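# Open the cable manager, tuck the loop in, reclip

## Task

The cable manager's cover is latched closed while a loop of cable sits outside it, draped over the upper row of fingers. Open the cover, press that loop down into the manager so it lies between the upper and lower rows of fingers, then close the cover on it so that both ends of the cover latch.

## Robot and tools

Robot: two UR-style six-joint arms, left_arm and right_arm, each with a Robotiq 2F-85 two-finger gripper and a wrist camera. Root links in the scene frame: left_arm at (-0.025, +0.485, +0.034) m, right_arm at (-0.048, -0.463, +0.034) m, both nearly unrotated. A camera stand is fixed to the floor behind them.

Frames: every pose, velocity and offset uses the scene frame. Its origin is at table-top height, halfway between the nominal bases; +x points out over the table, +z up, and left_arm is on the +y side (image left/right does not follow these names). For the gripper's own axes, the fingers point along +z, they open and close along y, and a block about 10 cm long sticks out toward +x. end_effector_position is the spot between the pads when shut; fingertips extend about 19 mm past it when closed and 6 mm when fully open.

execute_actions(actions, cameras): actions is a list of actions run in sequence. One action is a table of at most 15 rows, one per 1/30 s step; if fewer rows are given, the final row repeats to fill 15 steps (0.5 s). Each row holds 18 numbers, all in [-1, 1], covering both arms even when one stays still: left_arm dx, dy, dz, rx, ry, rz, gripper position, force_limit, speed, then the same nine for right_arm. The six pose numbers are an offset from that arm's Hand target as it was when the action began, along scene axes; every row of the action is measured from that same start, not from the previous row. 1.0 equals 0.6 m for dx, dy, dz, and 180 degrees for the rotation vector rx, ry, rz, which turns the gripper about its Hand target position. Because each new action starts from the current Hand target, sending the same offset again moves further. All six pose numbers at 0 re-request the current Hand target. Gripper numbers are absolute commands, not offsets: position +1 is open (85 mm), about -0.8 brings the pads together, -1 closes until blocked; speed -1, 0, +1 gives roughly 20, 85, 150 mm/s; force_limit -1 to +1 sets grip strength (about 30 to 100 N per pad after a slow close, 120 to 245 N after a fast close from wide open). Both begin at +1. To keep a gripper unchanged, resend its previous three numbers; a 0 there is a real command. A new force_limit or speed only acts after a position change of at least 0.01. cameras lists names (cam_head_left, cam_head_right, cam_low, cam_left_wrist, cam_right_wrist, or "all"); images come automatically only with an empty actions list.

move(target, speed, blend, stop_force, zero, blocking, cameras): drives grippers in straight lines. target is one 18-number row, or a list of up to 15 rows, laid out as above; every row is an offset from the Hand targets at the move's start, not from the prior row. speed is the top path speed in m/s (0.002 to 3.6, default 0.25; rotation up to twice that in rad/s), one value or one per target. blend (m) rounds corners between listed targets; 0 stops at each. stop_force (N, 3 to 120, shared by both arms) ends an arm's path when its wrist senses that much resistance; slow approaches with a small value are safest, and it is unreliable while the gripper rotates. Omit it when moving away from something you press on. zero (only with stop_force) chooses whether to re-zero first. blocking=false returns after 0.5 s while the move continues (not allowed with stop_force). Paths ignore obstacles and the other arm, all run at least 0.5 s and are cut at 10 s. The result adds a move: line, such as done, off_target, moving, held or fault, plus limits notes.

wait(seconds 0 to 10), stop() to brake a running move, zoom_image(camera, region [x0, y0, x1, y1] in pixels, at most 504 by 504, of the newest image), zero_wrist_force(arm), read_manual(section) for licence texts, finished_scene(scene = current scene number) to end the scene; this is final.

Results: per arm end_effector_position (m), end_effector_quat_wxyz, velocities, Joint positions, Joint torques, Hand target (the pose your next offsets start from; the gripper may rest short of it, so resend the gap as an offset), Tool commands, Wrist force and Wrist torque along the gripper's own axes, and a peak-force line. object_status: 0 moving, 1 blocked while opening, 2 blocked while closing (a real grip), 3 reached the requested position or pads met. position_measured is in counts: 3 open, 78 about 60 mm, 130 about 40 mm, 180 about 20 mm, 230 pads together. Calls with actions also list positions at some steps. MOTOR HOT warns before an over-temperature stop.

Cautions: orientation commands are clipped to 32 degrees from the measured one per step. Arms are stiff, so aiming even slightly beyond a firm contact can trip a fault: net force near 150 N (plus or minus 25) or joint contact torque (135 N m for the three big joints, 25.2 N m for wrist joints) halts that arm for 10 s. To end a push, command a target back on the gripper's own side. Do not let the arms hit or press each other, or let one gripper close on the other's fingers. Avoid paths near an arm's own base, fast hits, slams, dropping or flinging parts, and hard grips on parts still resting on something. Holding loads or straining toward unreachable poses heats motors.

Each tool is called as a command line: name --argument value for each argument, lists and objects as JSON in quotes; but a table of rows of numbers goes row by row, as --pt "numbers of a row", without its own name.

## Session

execute_actions --actions '[]'

zoom_image --camera "cam_head_left" --region '[100, 80, 460, 260]'

zoom_image --camera "cam_head_right" --region '[80, 80, 440, 260]'

Scene clock: 0.00 s.
left_arm: end_effector_position=(+0.1966, -0.3387, +0.3559) position_measured=3 object_status=3 end_effector_quat_wxyz=(+0.157, +0.735, +0.102, +0.652) | right_arm: end_effector_position=(+0.9197, -0.5870, +0.2130) position_measured=3 object_status=3 end_effector_quat_wxyz=(+0.054, +0.749, +0.414, +0.514)
Joint positions: left_arm=[-1.778 -0.689 0.719 -0.777 -0.15 0.367] | right_arm=[2.977 -2.617 -0.952 -0.113 2.012 2.283]
Joint velocities: within noise
Joint torques (N m): no reading
Wrist force (N): no reading
Wrist torque (N m): no reading
Wrist force, peak (N): no reading
Hand target: left_arm +0.1966, -0.3387, +0.3559; +0.157, +0.735, +0.102, +0.652 | right_arm +0.9197, -0.5870, +0.2130; +0.054, +0.749, +0.414, +0.514
Tool commands: left_gripper/position=+1.0 left_gripper/force_limit=+1.0 left_gripper/speed=+1.0 right_gripper/position=+1.0 right_gripper/force_limit=+1.0 right_gripper/speed=+1.0

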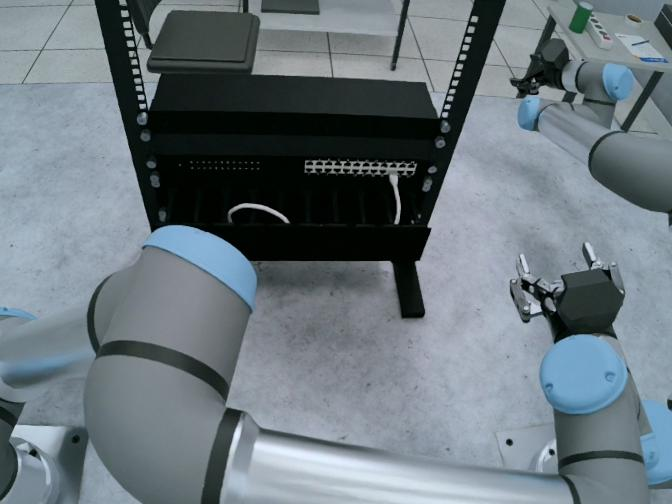

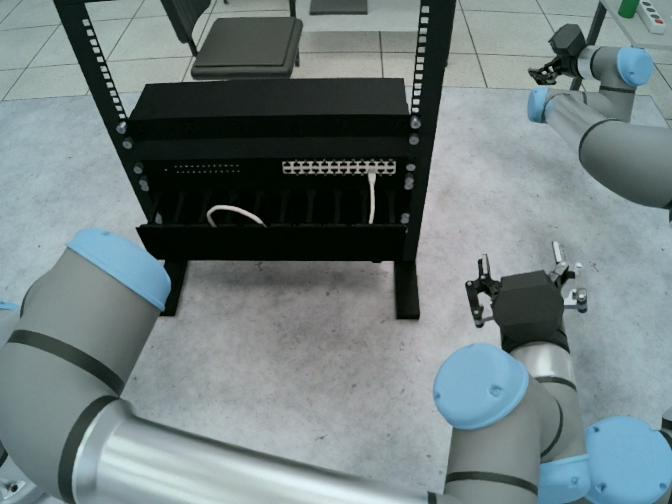

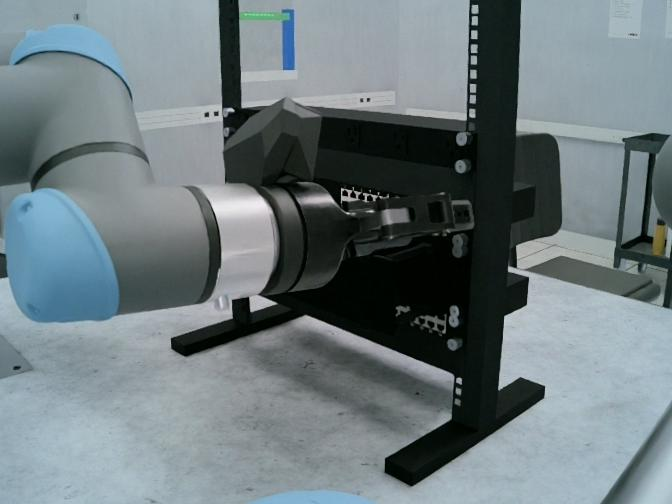

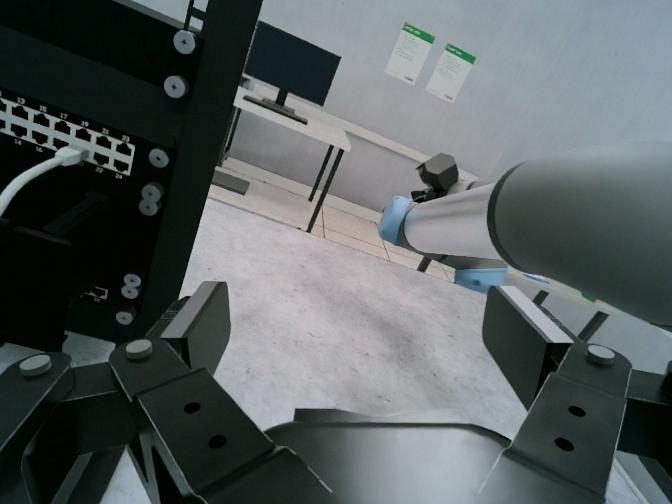

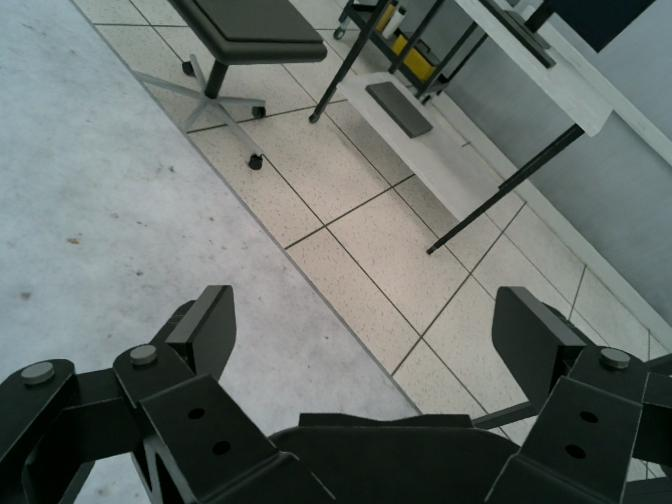

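Scaled by 1.400 from the camera's 672x504 image, which has a finer 960x720 frame.

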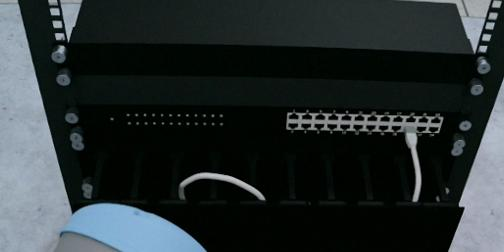

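Scaled by 1.400 from the camera's 672x504 image, which has a finer 960x720 frame.

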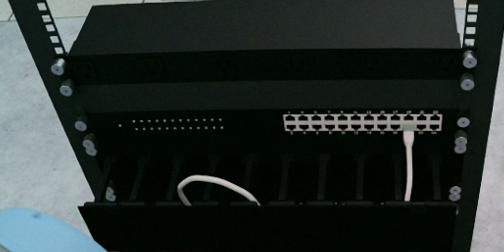

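move --target '[0.0057,0.731,0.107,0.1173,-0.0376,0.0249,1,1,1,0,0,0,0,0,0,1,1,1]' --cameras '["all"]'

Scene clock: 20.53 s.
left_arm: end_effector_position=(+0.2001, +0.0998, +0.4201) position_measured=3 object_status=3 end_effector_quat_wxyz=(+0.000, +0.707, +0.000, +0.707) | right_arm: end_effector_position=(+0.9197, -0.5870, +0.2130) position_measured=3 object_status=3 end_effector_quat_wxyz=(+0.054, +0.749, +0.414, +0.514)
Joint positions: left_arm=[-2.004 -1.61 1.871 -0.263 -0.436 0.001] | right_arm=[2.977 -2.617 -0.952 -0.113 2.012 2.283]
Joint torques (N m): left_arm=[-13.25 -24.9 -10.87 2.23 -1.29 1.61] | right_arm=[0.57 64.47 23.87 3.14 0.75 -0.1]
Wrist force (N): left_arm=[0.7 0.3 -0.9] | right_arm=[0.4 0.1 0.1]
Wrist torque (N m): left_arm=[0.01 -0.18 -0.14] | right_arm=[0.02 -0.06 0.00]
Wrist force, peak (N): left_arm=[-1.3 1.2 -0.4] | right_arm=[0.5 -0.4 0.1]
Hand target: left_arm +0.2001, +0.0999, +0.4201; +0.000, +0.707, +0.000, +0.707 | right_arm +0.9197, -0.5870, +0.2130; +0.054, +0.749, +0.414, +0.514
Off the commanded pose: left_arm 0.000 m, 0 deg | right_arm 0.000 m, 0 deg.
move: done

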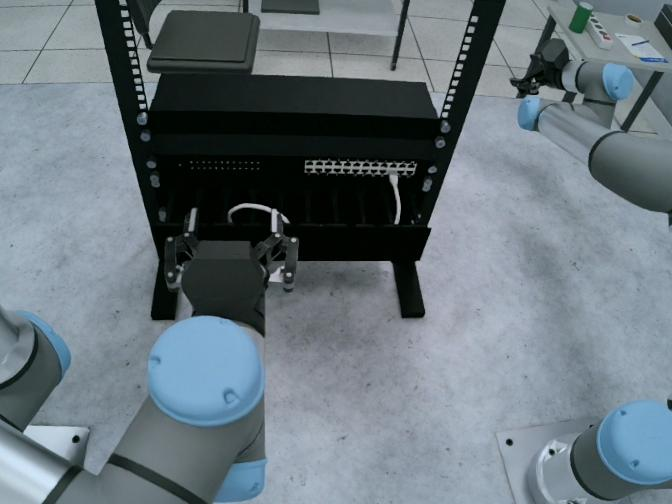

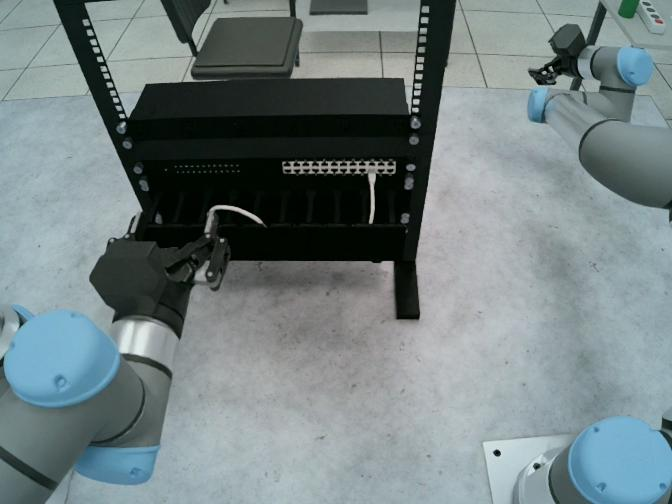

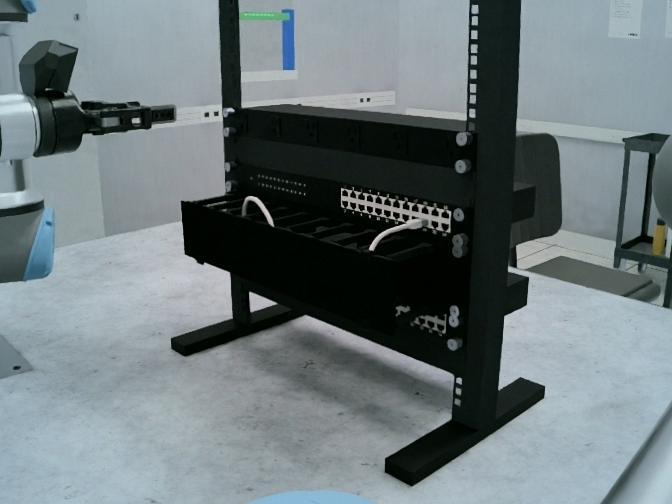

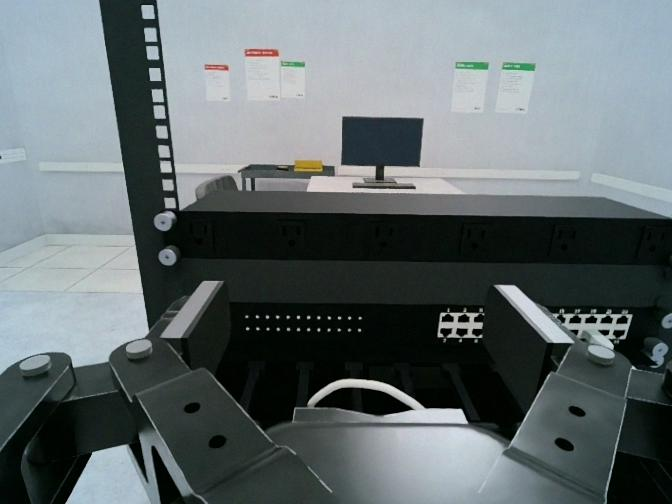

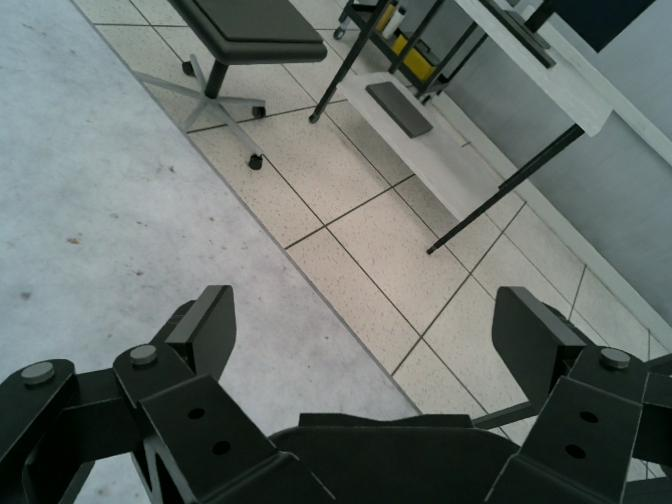

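move --target '[0,0,-0.16666,0,0,0,1,1,1,-0.78,-0.055,0.31,0,0,0,1,1,1]' --cameras '["cam_left_wrist"]'

zoom_image --camera "cam_left_wrist" --region '[0, 150, 300, 375]'

zoom_image --camera "cam_left_wrist" --region '[372, 150, 672, 375]'

zoom_image --camera "cam_left_wrist" --region '[186, 150, 486, 375]'

Scene clock: 32.70 s.
left_arm: end_effector_position=(+0.2001, +0.0999, +0.3201) position_measured=3 object_status=3 end_effector_quat_wxyz=(+0.000, +0.707, +0.000, +0.707) | right_arm: end_effector_position=(+0.4518, -0.6200, +0.3990) position_measured=3 object_status=3 end_effector_quat_wxyz=(+0.054, +0.749, +0.414, +0.514)
Joint positions: left_arm=[-2.005 -1.511 2.048 -0.539 -0.436 0.001] | right_arm=[2.737 -1.453 -2.169 -0.139 2.213 2.13]
Joint torques (N m): left_arm=[-12.14 -12.27 -10.41 -0.33 0.54 1.67] | right_arm=[-12.99 27.36 12 0.64 3.54 -1.51]
Wrist force (N): left_arm=[0.4 0.4 -0.4] | right_arm=[0.2 0.1 0.1]
Wrist torque (N m): left_arm=[0.01 -0.12 -0.14] | right_arm=[0.00 -0.03 0.05]
Wrist force, peak (N): left_arm=[1.0 0.6 -0.8] | right_arm=[-0.4 0.3 1.6]
Hand target: left_arm +0.2001, +0.0999, +0.3201; +0.000, +0.707, +0.000, +0.707 | right_arm +0.4517, -0.6200, +0.3990; +0.054, +0.749, +0.414, +0.514
Off the commanded pose: left_arm 0.000 m, 0 deg | right_arm 0.000 m, 0 deg.
move: done
Images, in order (width x height): cam_left_wrist 672x504.

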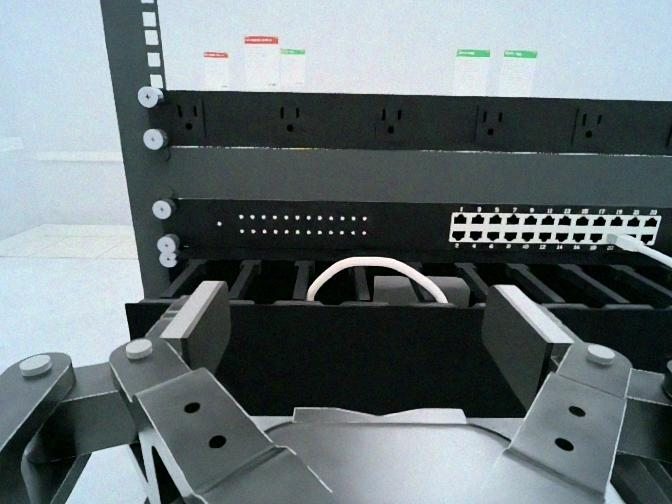

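Scaled by 1.680 from the camera's 672x504 image, which has a finer 960x720 frame.

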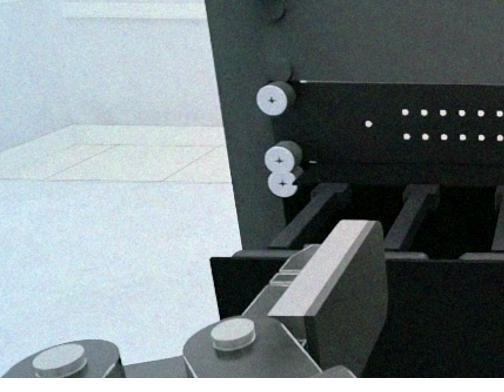

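Scaled by 1.680 from the camera's 672x504 image, which has a finer 960x720 frame.

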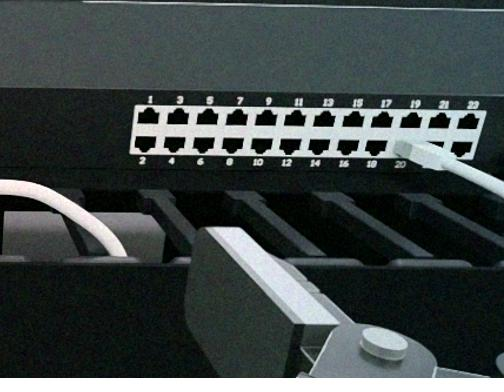

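Scaled by 1.680 from the camera's 672x504 image, which has a finer 960x720 frame.

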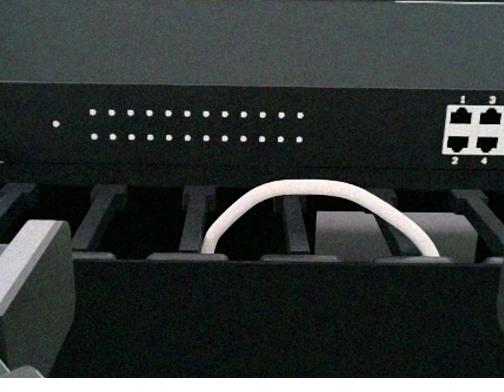

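move --pt "0 0 0.1667 0.0977 0.0977 -0.2359 1 1 1 0 0 0 0 0 0 1 1 1" --pt "0.0833 0.35 0.0833 0.1954 0.1954 -0.4718 1 1 1 0 0 0 0 0 0 1 1 1" --pt "0.2283 0.3483 -0.0617 0.1954 0.1954 -0.4718 1 1 1 0 0 0 0 0 0 1 1 1" --cameras '["all"]' --speed 0.3 --blend '[0.03,0.03,0]'

zoom_image --camera "cam_left_wrist" --region '[220, 40, 500, 290]'

zoom_image --camera "cam_low" --region '[170, 180, 290, 280]'

Scene clock: 91.87 s.
left_arm: end_effector_position=(+0.3370, +0.3089, +0.2831) position_measured=3 object_status=3 end_effector_quat_wxyz=(+0.270, +0.654, -0.653, +0.270) | right_arm: end_effector_position=(+0.4517, -0.6200, +0.3990) position_measured=3 object_status=3 end_effector_quat_wxyz=(+0.054, +0.749, +0.414, +0.514)
Joint positions: left_arm=[-0.359 -1.829 2.293 -2.375 -2.293 4.221] | right_arm=[2.737 -1.453 -2.169 -0.14 2.213 2.129]
Joint torques (N m): left_arm=[8.74 -4.07 -33.02 -1.63 -2.64 1.59] | right_arm=[-13.51 26.95 13.47 0.78 3.61 -1.37]
Wrist force (N): left_arm=[-0.5 0.1 1.2] | right_arm=[0.3 -0.2 0.1]
Wrist torque (N m): left_arm=[-0.16 0.26 -0.05] | right_arm=[-0.03 -0.05 0.05]
Wrist force, peak (N): left_arm=[-1.9 -1.1 2.6] | right_arm=[0.3 -0.3 0.6]
Hand target: left_arm +0.3370, +0.3089, +0.2831; +0.270, +0.654, -0.653, +0.270 | right_arm +0.4517, -0.6200, +0.3990; +0.054, +0.749, +0.414, +0.514
Off the commanded pose: left_arm 0.000 m, 0 deg | right_arm 0.000 m, 0 deg.
move: done

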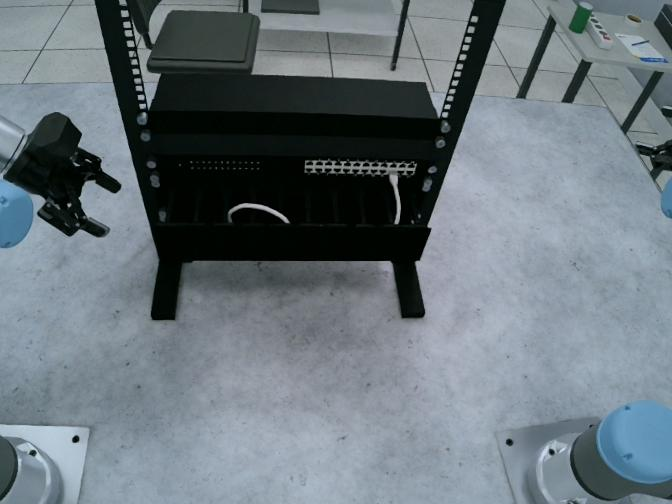

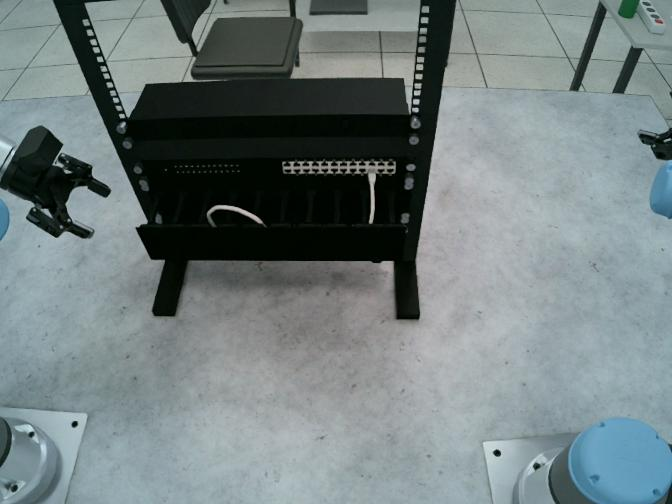

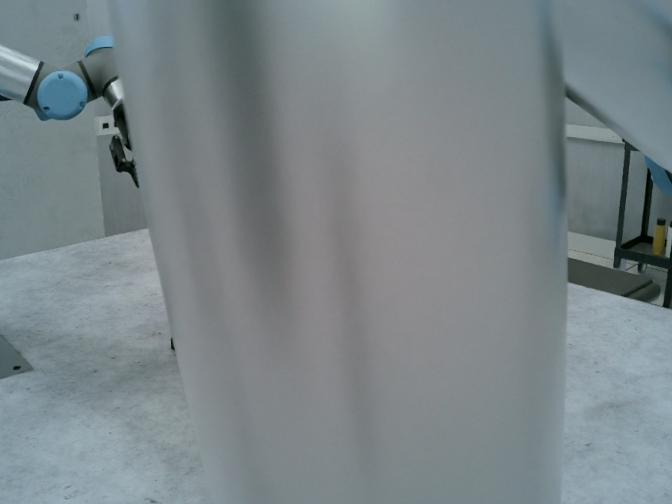

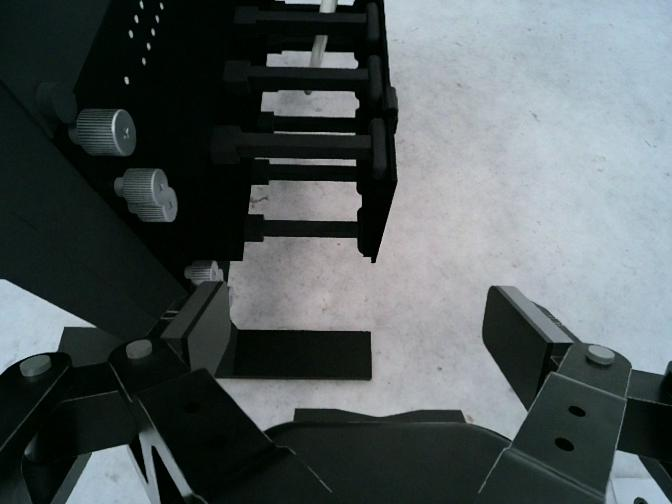

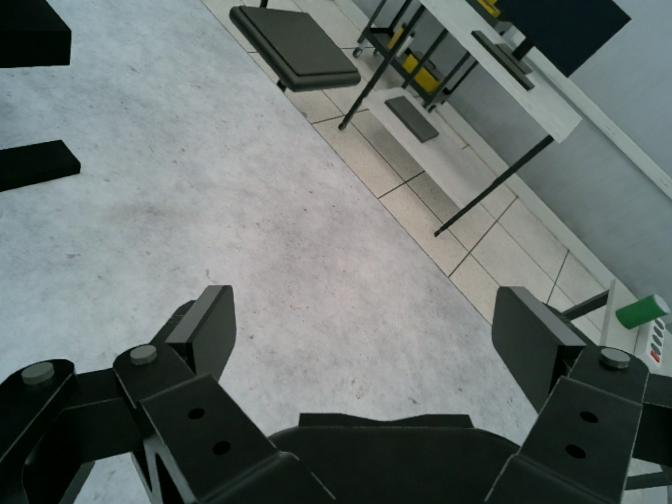

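Scaled by 1.800 from the camera's 672x504 image, which has a finer 960x720 frame.

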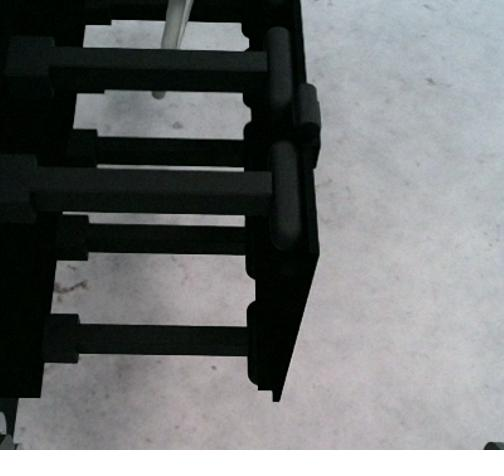

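Scaled by 4.200 from the camera's 672x504 image, which has a finer 960x720 frame.

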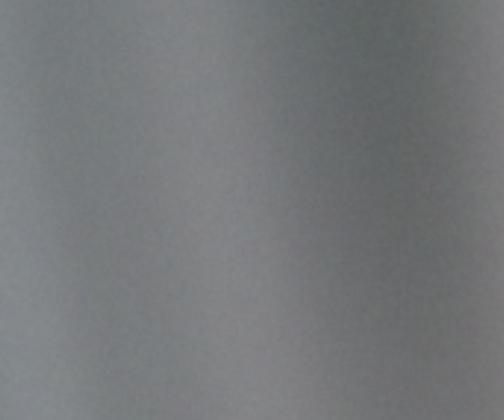

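move --pt "-0.076 -0.053 -0.0437 0 0 0 1 1 1 0 0 0 0 0 0 1 1 1" --pt "-0.0762 -0.1353 -0.1263 0 0 0 1 1 1 0 0 0 0 0 0 1 1 1" --cameras '["cam_left_wrist"]' --speed '[0.12, 0.06]' --stop_force 12

zoom_image --camera "cam_left_wrist" --region '[100, 100, 440, 355]'

Scene clock: 116.50 s.
left_arm: end_effector_position=(+0.2913, +0.2277, +0.2073) position_measured=3 object_status=3 end_effector_quat_wxyz=(+0.270, +0.654, -0.653, +0.270) | right_arm: end_effector_position=(+0.4517, -0.6200, +0.3990) position_measured=3 object_status=3 end_effector_quat_wxyz=(+0.054, +0.749, +0.414, +0.514)
Joint positions: left_arm=[-0.655 -1.722 2.515 -2.912 -2.164 3.883] | right_arm=[2.737 -1.453 -2.169 -0.14 2.213 2.129]
Joint torques (N m): left_arm=[-12.39 -3.85 -11.06 -4.35 0.16 -1.77] | right_arm=[-12.78 25.48 17.45 0.58 3.18 -1.18]
Wrist force (N): left_arm=[-0.4 0.4 1.1] | right_arm=[0.2 -0.2 0.2]
Wrist torque (N m): left_arm=[-0.14 0.27 0.02] | right_arm=[-0.04 -0.03 0.05]
Wrist force, peak (N): left_arm=[0.0 0.4 2.0] | right_arm=[0.5 -0.3 0.3]
Hand target: left_arm +0.2913, +0.2277, +0.2073; +0.270, +0.654, -0.653, +0.270 | right_arm +0.4517, -0.6200, +0.3990; +0.054, +0.749, +0.414, +0.514
Off the commanded pose: left_arm 0.000 m, 0 deg | right_arm 0.000 m, 0 deg.
move: done
Images, in order (width x height): cam_left_wrist 672x504.

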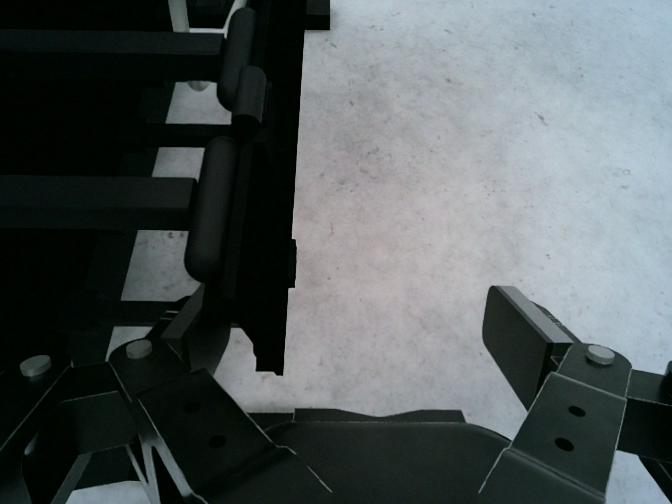

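Scaled by 1.482 from the camera's 672x504 image, which has a finer 960x720 frame.

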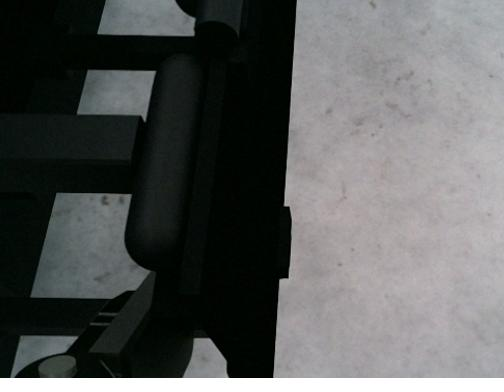

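move --target '[-0.0415,0,0,0,0,0,1,1,1,0,0,0,0,0,0,1,1,1]' --cameras '["cam_left_wrist","cam_head_left","cam_head_right"]' --speed 0.015 --stop_force 15

Scene clock: 124.03 s.
left_arm: end_effector_position=(+0.2664, +0.2277, +0.2073) position_measured=3 object_status=3 end_effector_quat_wxyz=(+0.270, +0.654, -0.653, +0.270) | right_arm: end_effector_position=(+0.4517, -0.6200, +0.3990) position_measured=3 object_status=3 end_effector_quat_wxyz=(+0.054, +0.749, +0.414, +0.514)
Joint positions: left_arm=[-0.711 -1.789 2.572 -2.933 -2.135 3.827] | right_arm=[2.737 -1.453 -2.169 -0.14 2.213 2.129]
Joint torques (N m): left_arm=[-12.26 -17.22 -11.13 -4.28 0.28 -1.78] | right_arm=[-12.08 26.66 20.59 0.83 3.07 -1.28]
Wrist force (N): left_arm=[-0.2 0.0 1.5] | right_arm=[0.2 -0.1 0.1]
Wrist torque (N m): left_arm=[-0.19 0.24 0.03] | right_arm=[-0.03 -0.04 0.06]
Wrist force, peak (N): left_arm=[1.9 -17.5 7.2] | right_arm=[0.1 -0.5 0.6]
Hand target: left_arm +0.2664, +0.2277, +0.2073; +0.270, +0.654, -0.653, +0.270 | right_arm +0.4517, -0.6200, +0.3990; +0.054, +0.749, +0.414, +0.514
Off the commanded pose: left_arm 0.000 m, 0 deg | right_arm 0.000 m, 0 deg.
move: done
Images, in order (width x height): cam_head_left 672x504, cam_head_right 672x504, cam_left_wrist 672x504.

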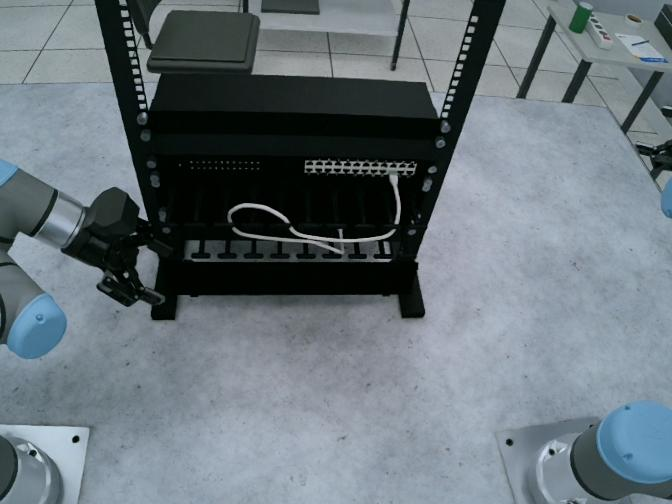

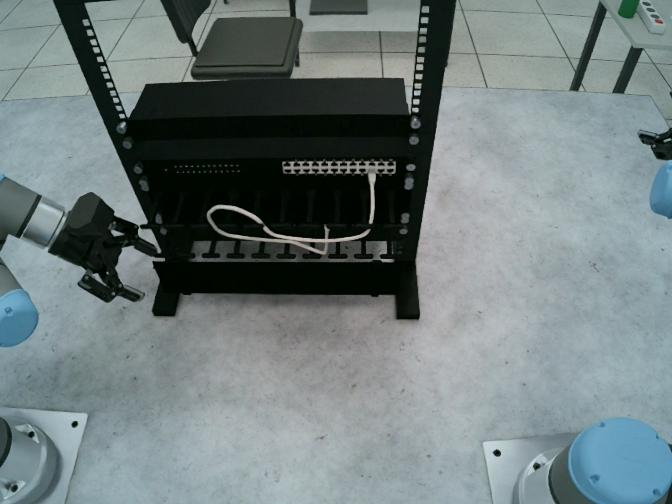

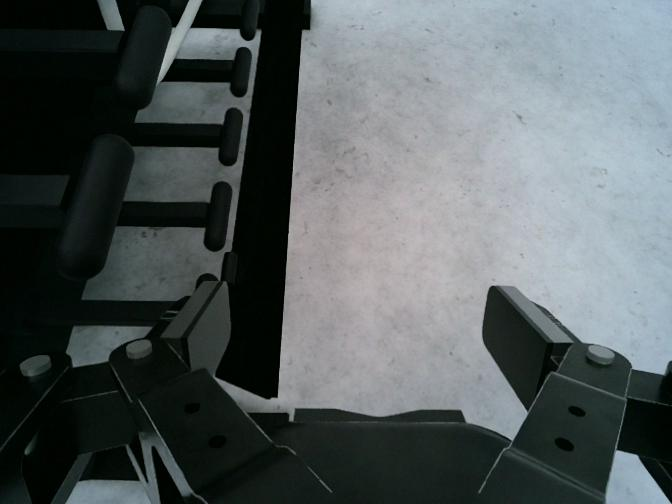

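move --pt "0 0.1083 0.1067 0 0 0 1 1 1 0 0 0 0 0 0 1 1 1" --pt "-0.0773 -0.0962 0.2545 0.222 -0.3417 0.1415 1 1 1 0.33 0.033 -0.08 0 0 0 1 1 1" --pt "0.042 -0.2378 0.1655 0.222 -0.3417 0.1415 1 1 1 0.33 0.033 -0.08 0 0 0 1 1 1" --cameras '["all"]' --speed 0.25 --blend '[0.01,0.03,0]'

zoom_image --camera "cam_left_wrist" --region '[150, 50, 550, 350]'

Scene clock: 156.43 s.
left_arm: end_effector_position=(+0.2916, +0.0850, +0.3066) position_measured=3 object_status=3 end_effector_quat_wxyz=(-0.380, +0.597, -0.596, +0.380) | right_arm: end_effector_position=(+0.6497, -0.6002, +0.3510) position_measured=3 object_status=3 end_effector_quat_wxyz=(+0.054, +0.749, +0.414, +0.514)
Joint positions: left_arm=[-1.696 -1.714 2.179 -1.768 -0.453 2.846] | right_arm=[2.898 -1.902 -1.812 0.01 2.079 2.236]
Joint torques (N m): left_arm=[8.22 -7.53 -14.39 -3.56 0.63 1.34] | right_arm=[12.4 28.08 35.78 0.66 -1.71 1.19]
Wrist force (N): left_arm=[0.3 2.6 1.8] | right_arm=[0.1 -0.2 0.0]
Wrist torque (N m): left_arm=[0.06 0.25 -0.18] | right_arm=[-0.02 -0.01 -0.12]
Wrist force, peak (N): left_arm=[1.4 3.3 2.6] | right_arm=[0.7 -0.2 0.3]
Hand target: left_arm +0.2916, +0.0850, +0.3066; -0.380, +0.597, -0.596, +0.380 | right_arm +0.6497, -0.6002, +0.3510; +0.054, +0.749, +0.414, +0.514
Off the commanded pose: left_arm 0.000 m, 0 deg | right_arm 0.000 m, 0 deg.
move: done

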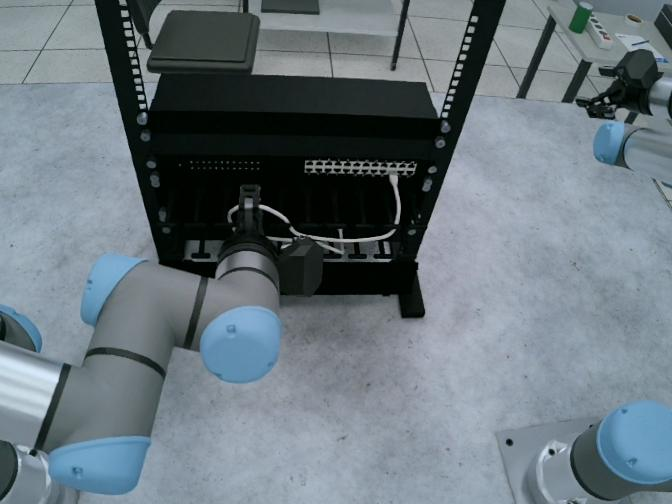

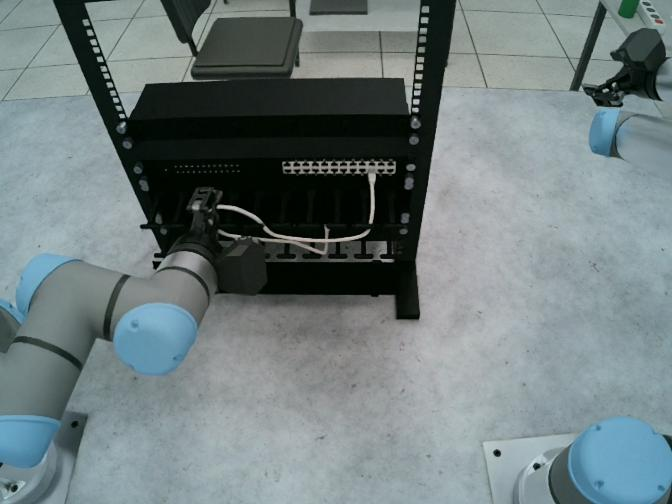

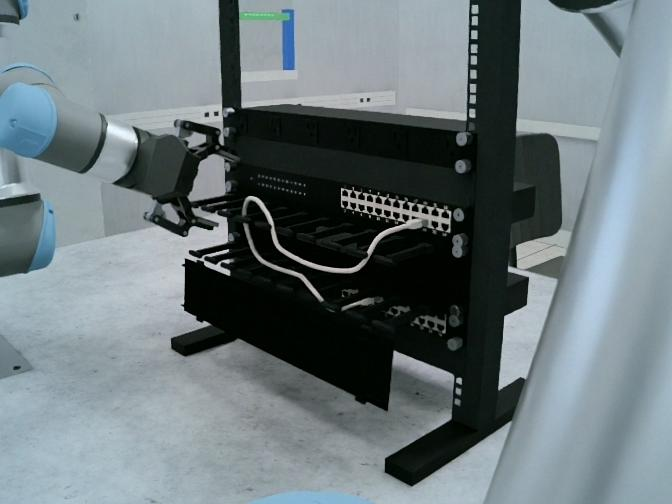

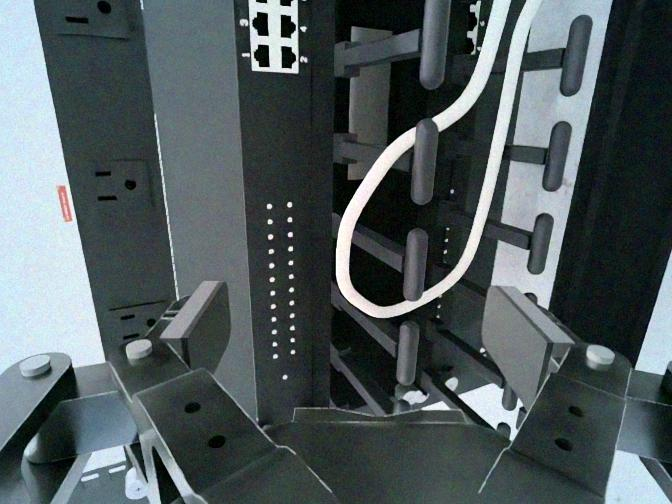

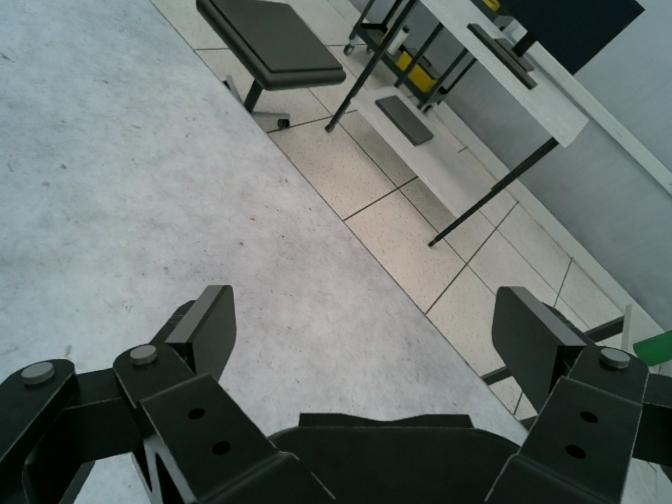

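Scaled by 1.260 from the camera's 672x504 image, which has a finer 960x720 frame.

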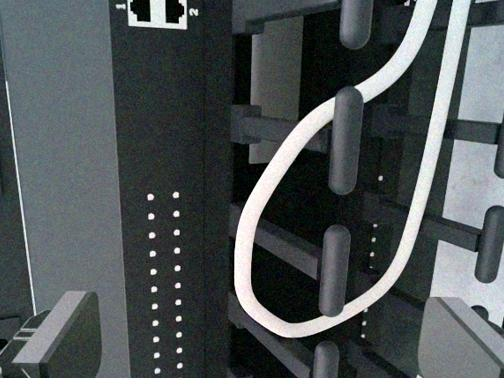

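zoom_image --camera "cam_low" --region '[190, 170, 350, 290]'

zoom_image --camera "cam_left_wrist" --region '[320, 80, 470, 190]'

zoom_image --camera "cam_left_wrist" --region '[330, 250, 480, 360]'

Scaled by 3.150 from the camera's 672x504 image, which has a finer 960x720 frame.

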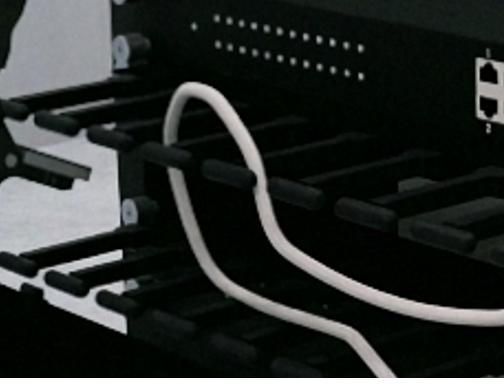

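Scaled by 3.360 from the camera's 672x504 image, which has a finer 960x720 frame.

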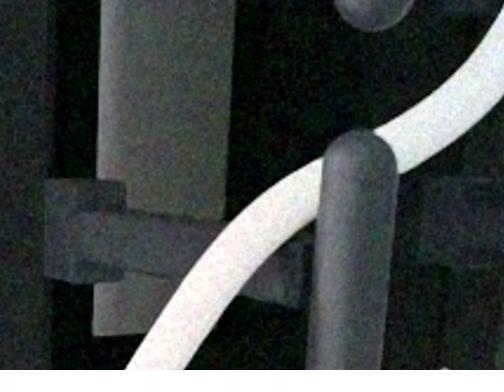

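Scaled by 3.360 from the camera's 672x504 image, which has a finer 960x720 frame.

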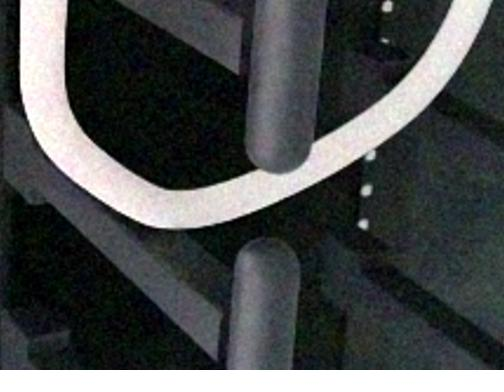

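move --pt "0 0 0 0 0 0 -0.25 -0.6 -0.5 0 0 0 0 0 0 1 1 1" --pt "0.014 0.0167 0.089 0 0.2778 0 -0.25 -0.6 -0.5 0 0 0 0 0 0 1 1 1" --pt "0.094 0.0212 0.0473 0 0.2778 0 -0.25 -0.6 -0.5 0 0 0 0 0 0 1 1 1" --cameras '["cam_left_wrist","cam_low"]' --speed 0.2 --blend '[0,0.02,0]'

zoom_image --camera "cam_left_wrist" --region '[200, 50, 600, 350]'

Scene clock: 260.73 s.
left_arm: end_effector_position=(+0.3479, +0.0978, +0.3350) position_measured=160 object_status=3 end_effector_quat_wxyz=(-0.093, +0.701, -0.701, +0.092) | right_arm: end_effector_position=(+0.6497, -0.6002, +0.3510) position_measured=3 object_status=3 end_effector_quat_wxyz=(+0.054, +0.749, +0.414, +0.514)
Joint positions: left_arm=[-1.173 -1.602 1.726 -1.797 -1.329 3.549] | right_arm=[2.898 -1.902 -1.812 0.01 2.079 2.236]
Joint torques (N m): left_arm=[8.59 -15 -35.33 -4.04 -0.81 1.46] | right_arm=[14.01 28.3 34.59 0.82 -1.37 1.32]
Wrist force (N): left_arm=[-0.4 0.8 2.7] | right_arm=[0.0 -0.1 0.2]
Wrist torque (N m): left_arm=[-0.19 0.53 0.01] | right_arm=[-0.02 0.02 -0.12]
Wrist force, peak (N): left_arm=[-0.7 -0.2 4.0] | right_arm=[0.8 -0.2 0.4]
Hand target: left_arm +0.3480, +0.0978, +0.3350; -0.093, +0.701, -0.701, +0.092 | right_arm +0.6497, -0.6002, +0.3510; +0.054, +0.749, +0.414, +0.514
Off the commanded pose: left_arm 0.000 m, 0 deg | right_arm 0.000 m, 0 deg.
move: done
Images, in order (width x height): cam_low 672x504, cam_left_wrist 672x504.

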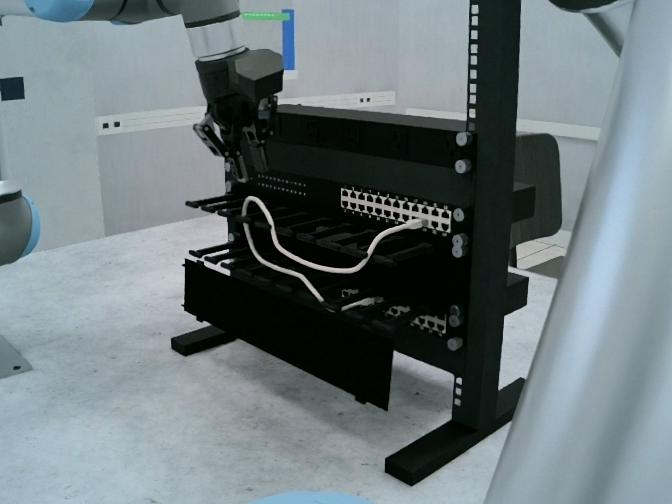

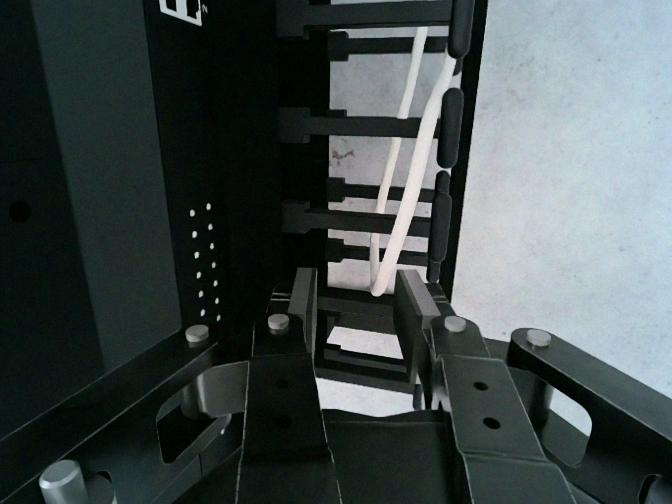

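Scaled by 1.260 from the camera's 672x504 image, which has a finer 960x720 frame.

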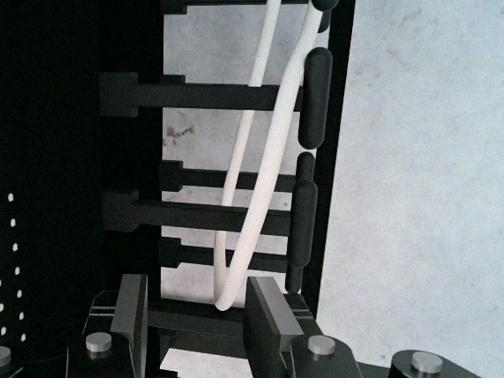

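move --target '[0.003,0.0032,-0.095,0,0,0,-0.25,-0.6,-0.5,0,0,0,0,0,0,1,1,1]' --cameras '["cam_left_wrist"]' --speed 0.1

zoom_image --camera "cam_left_wrist" --region '[250, 100, 550, 400]'

Scene clock: 287.53 s.
left_arm: end_effector_position=(+0.3495, +0.0998, +0.2868) position_measured=160 object_status=3 end_effector_quat_wxyz=(-0.093, +0.701, -0.701, +0.092) | right_arm: end_effector_position=(+0.6497, -0.6002, +0.3510) position_measured=3 object_status=3 end_effector_quat_wxyz=(+0.054, +0.749, +0.414, +0.514)
Joint positions: left_arm=[-1.169 -1.582 1.831 -1.923 -1.329 3.553] | right_arm=[2.898 -1.902 -1.812 0.01 2.079 2.236]
Joint torques (N m): left_arm=[-2.41 -23.04 -23.77 -3.32 0.5 -0.05] | right_arm=[13.17 28.85 34.74 0.97 -1.5 1.49]
Wrist force (N): left_arm=[-0.8 0.9 2.7] | right_arm=[0.4 -0.1 0.0]
Wrist torque (N m): left_arm=[-0.16 0.57 0.03] | right_arm=[-0.01 -0.05 -0.13]
Wrist force, peak (N): left_arm=[-50.5 10.0 -132.6] | right_arm=[0.6 -0.5 0.0]
Hand target: left_arm +0.3495, +0.0998, +0.2868; -0.093, +0.701, -0.701, +0.092 (not the last commanded pose) | right_arm +0.6497, -0.6002, +0.3510; +0.054, +0.749, +0.414, +0.514
Tool commands: left_gripper/position=-0.247059 left_gripper/force_limit=-0.6 left_gripper/speed=-0.498039 right_gripper/position=+1.0 right_gripper/force_limit=+1.0 right_gripper/speed=+1.0
Off the commanded pose: left_arm 0.009 m, 0 deg | right_arm 0.000 m, 0 deg.
FORCE FAULT: contact force on the left arm reached its limit, and that arm stopped. The contact can be on any part of that arm, not only on its tool. That arm's remaining commands of this call were not run. That arm is still stopped at the end of this call. That arm stays stopped for about 10 more seconds. Until then a move that you send moves the other arm only, and its call returns only when the move has ended. Once the stop has ended, the next robot result says so. If the stop ends while you think or write, that arm runs what you send next, counted from a new Hand target: where the arm stands when the stop ends. While its stop runs, that arm takes no new command, but its gripper still runs the gripper command that each later call begins with. Until it ends, the stop uses up actions while you think or wait. An arm that is not stopped still takes commands.
move: fault (left_arm)
Images, in order (width x height): cam_left_wrist 672x504.

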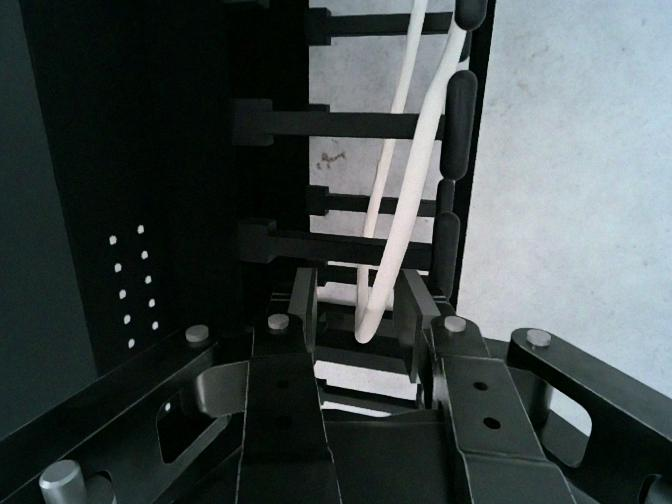

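Scaled by 1.680 from the camera's 672x504 image, which has a finer 960x720 frame.

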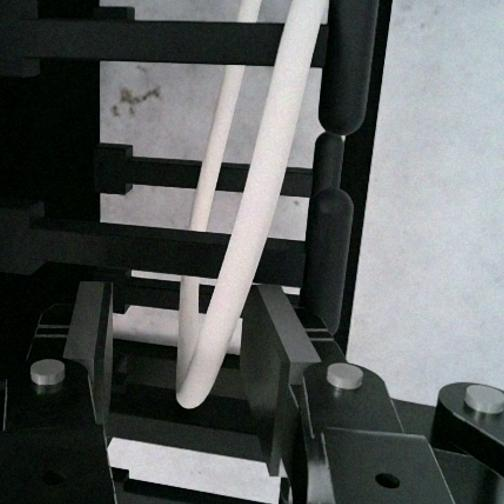

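move --target '[-0.0103,-0.0535,0.0803,0,0,0,-0.25,-0.6,-0.5,0,0,0,0,0,0,1,1,1]' --cameras '["cam_left_wrist","cam_low"]' --speed 0.1

zoom_image --camera "cam_left_wrist" --region '[250, 50, 550, 350]'

Scene clock: 380.47 s.
left_arm: end_effector_position=(+0.3433, +0.0678, +0.3349) position_measured=160 object_status=3 end_effector_quat_wxyz=(-0.093, +0.701, -0.701, +0.092) | right_arm: end_effector_position=(+0.6497, -0.6002, +0.3510) position_measured=3 object_status=3 end_effector_quat_wxyz=(+0.054, +0.749, +0.414, +0.514)
Joint positions: left_arm=[-1.205 -1.551 1.672 -1.787 -1.326 3.516] | right_arm=[2.898 -1.902 -1.812 0.01 2.079 2.236]
Joint torques (N m): left_arm=[-11.64 -17.8 -35.93 -1.7 1.89 -1.76] | right_arm=[14.02 28.51 34.55 1.19 -1.63 1.07]
Wrist force (N): left_arm=[0.1 3.3 2.9] | right_arm=[0.3 0.1 0.1]
Wrist torque (N m): left_arm=[0.20 0.46 0.09] | right_arm=[0.02 -0.04 -0.12]
Wrist force, peak (N): left_arm=[-0.7 3.2 3.9] | right_arm=[0.4 -0.7 0.2]
Hand target: left_arm +0.3433, +0.0677, +0.3350; -0.093, +0.701, -0.701, +0.092 | right_arm +0.6497, -0.6002, +0.3510; +0.054, +0.749, +0.414, +0.514
Off the commanded pose: left_arm 0.000 m, 0 deg | right_arm 0.000 m, 0 deg.
FORCE FAULT, CONTINUED: the left arm's stop, for the force fault that an earlier result reported, is over. The rest of the stop counts as 19 of the actions that you can send in this scene. The stop ended before this call began, so that arm ran this call's commands, counted from a new Hand target: where the arm stood when the stop ended. During its stop the left arm's controller moved it back a little.
move: done
Images, in order (width x height): cam_low 672x504, cam_left_wrist 672x504.

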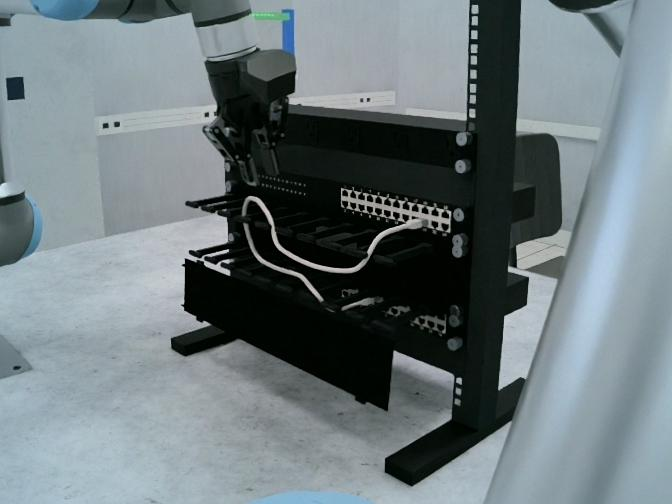

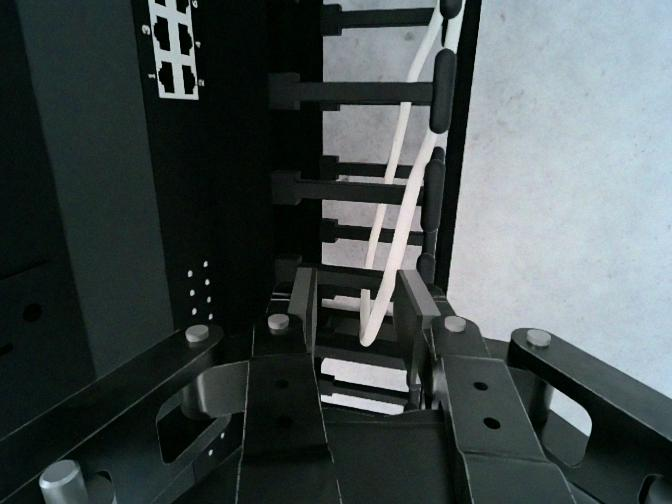

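Scaled by 1.680 from the camera's 672x504 image, which has a finer 960x720 frame.

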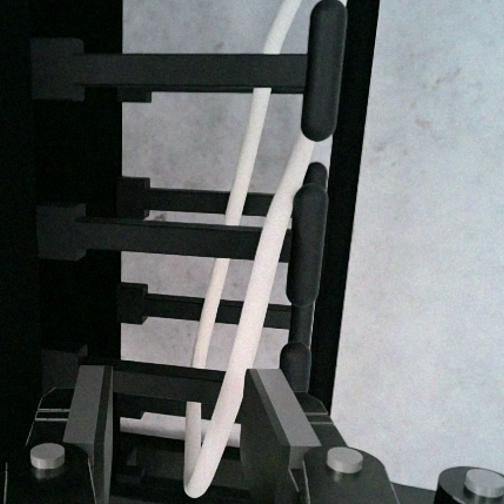

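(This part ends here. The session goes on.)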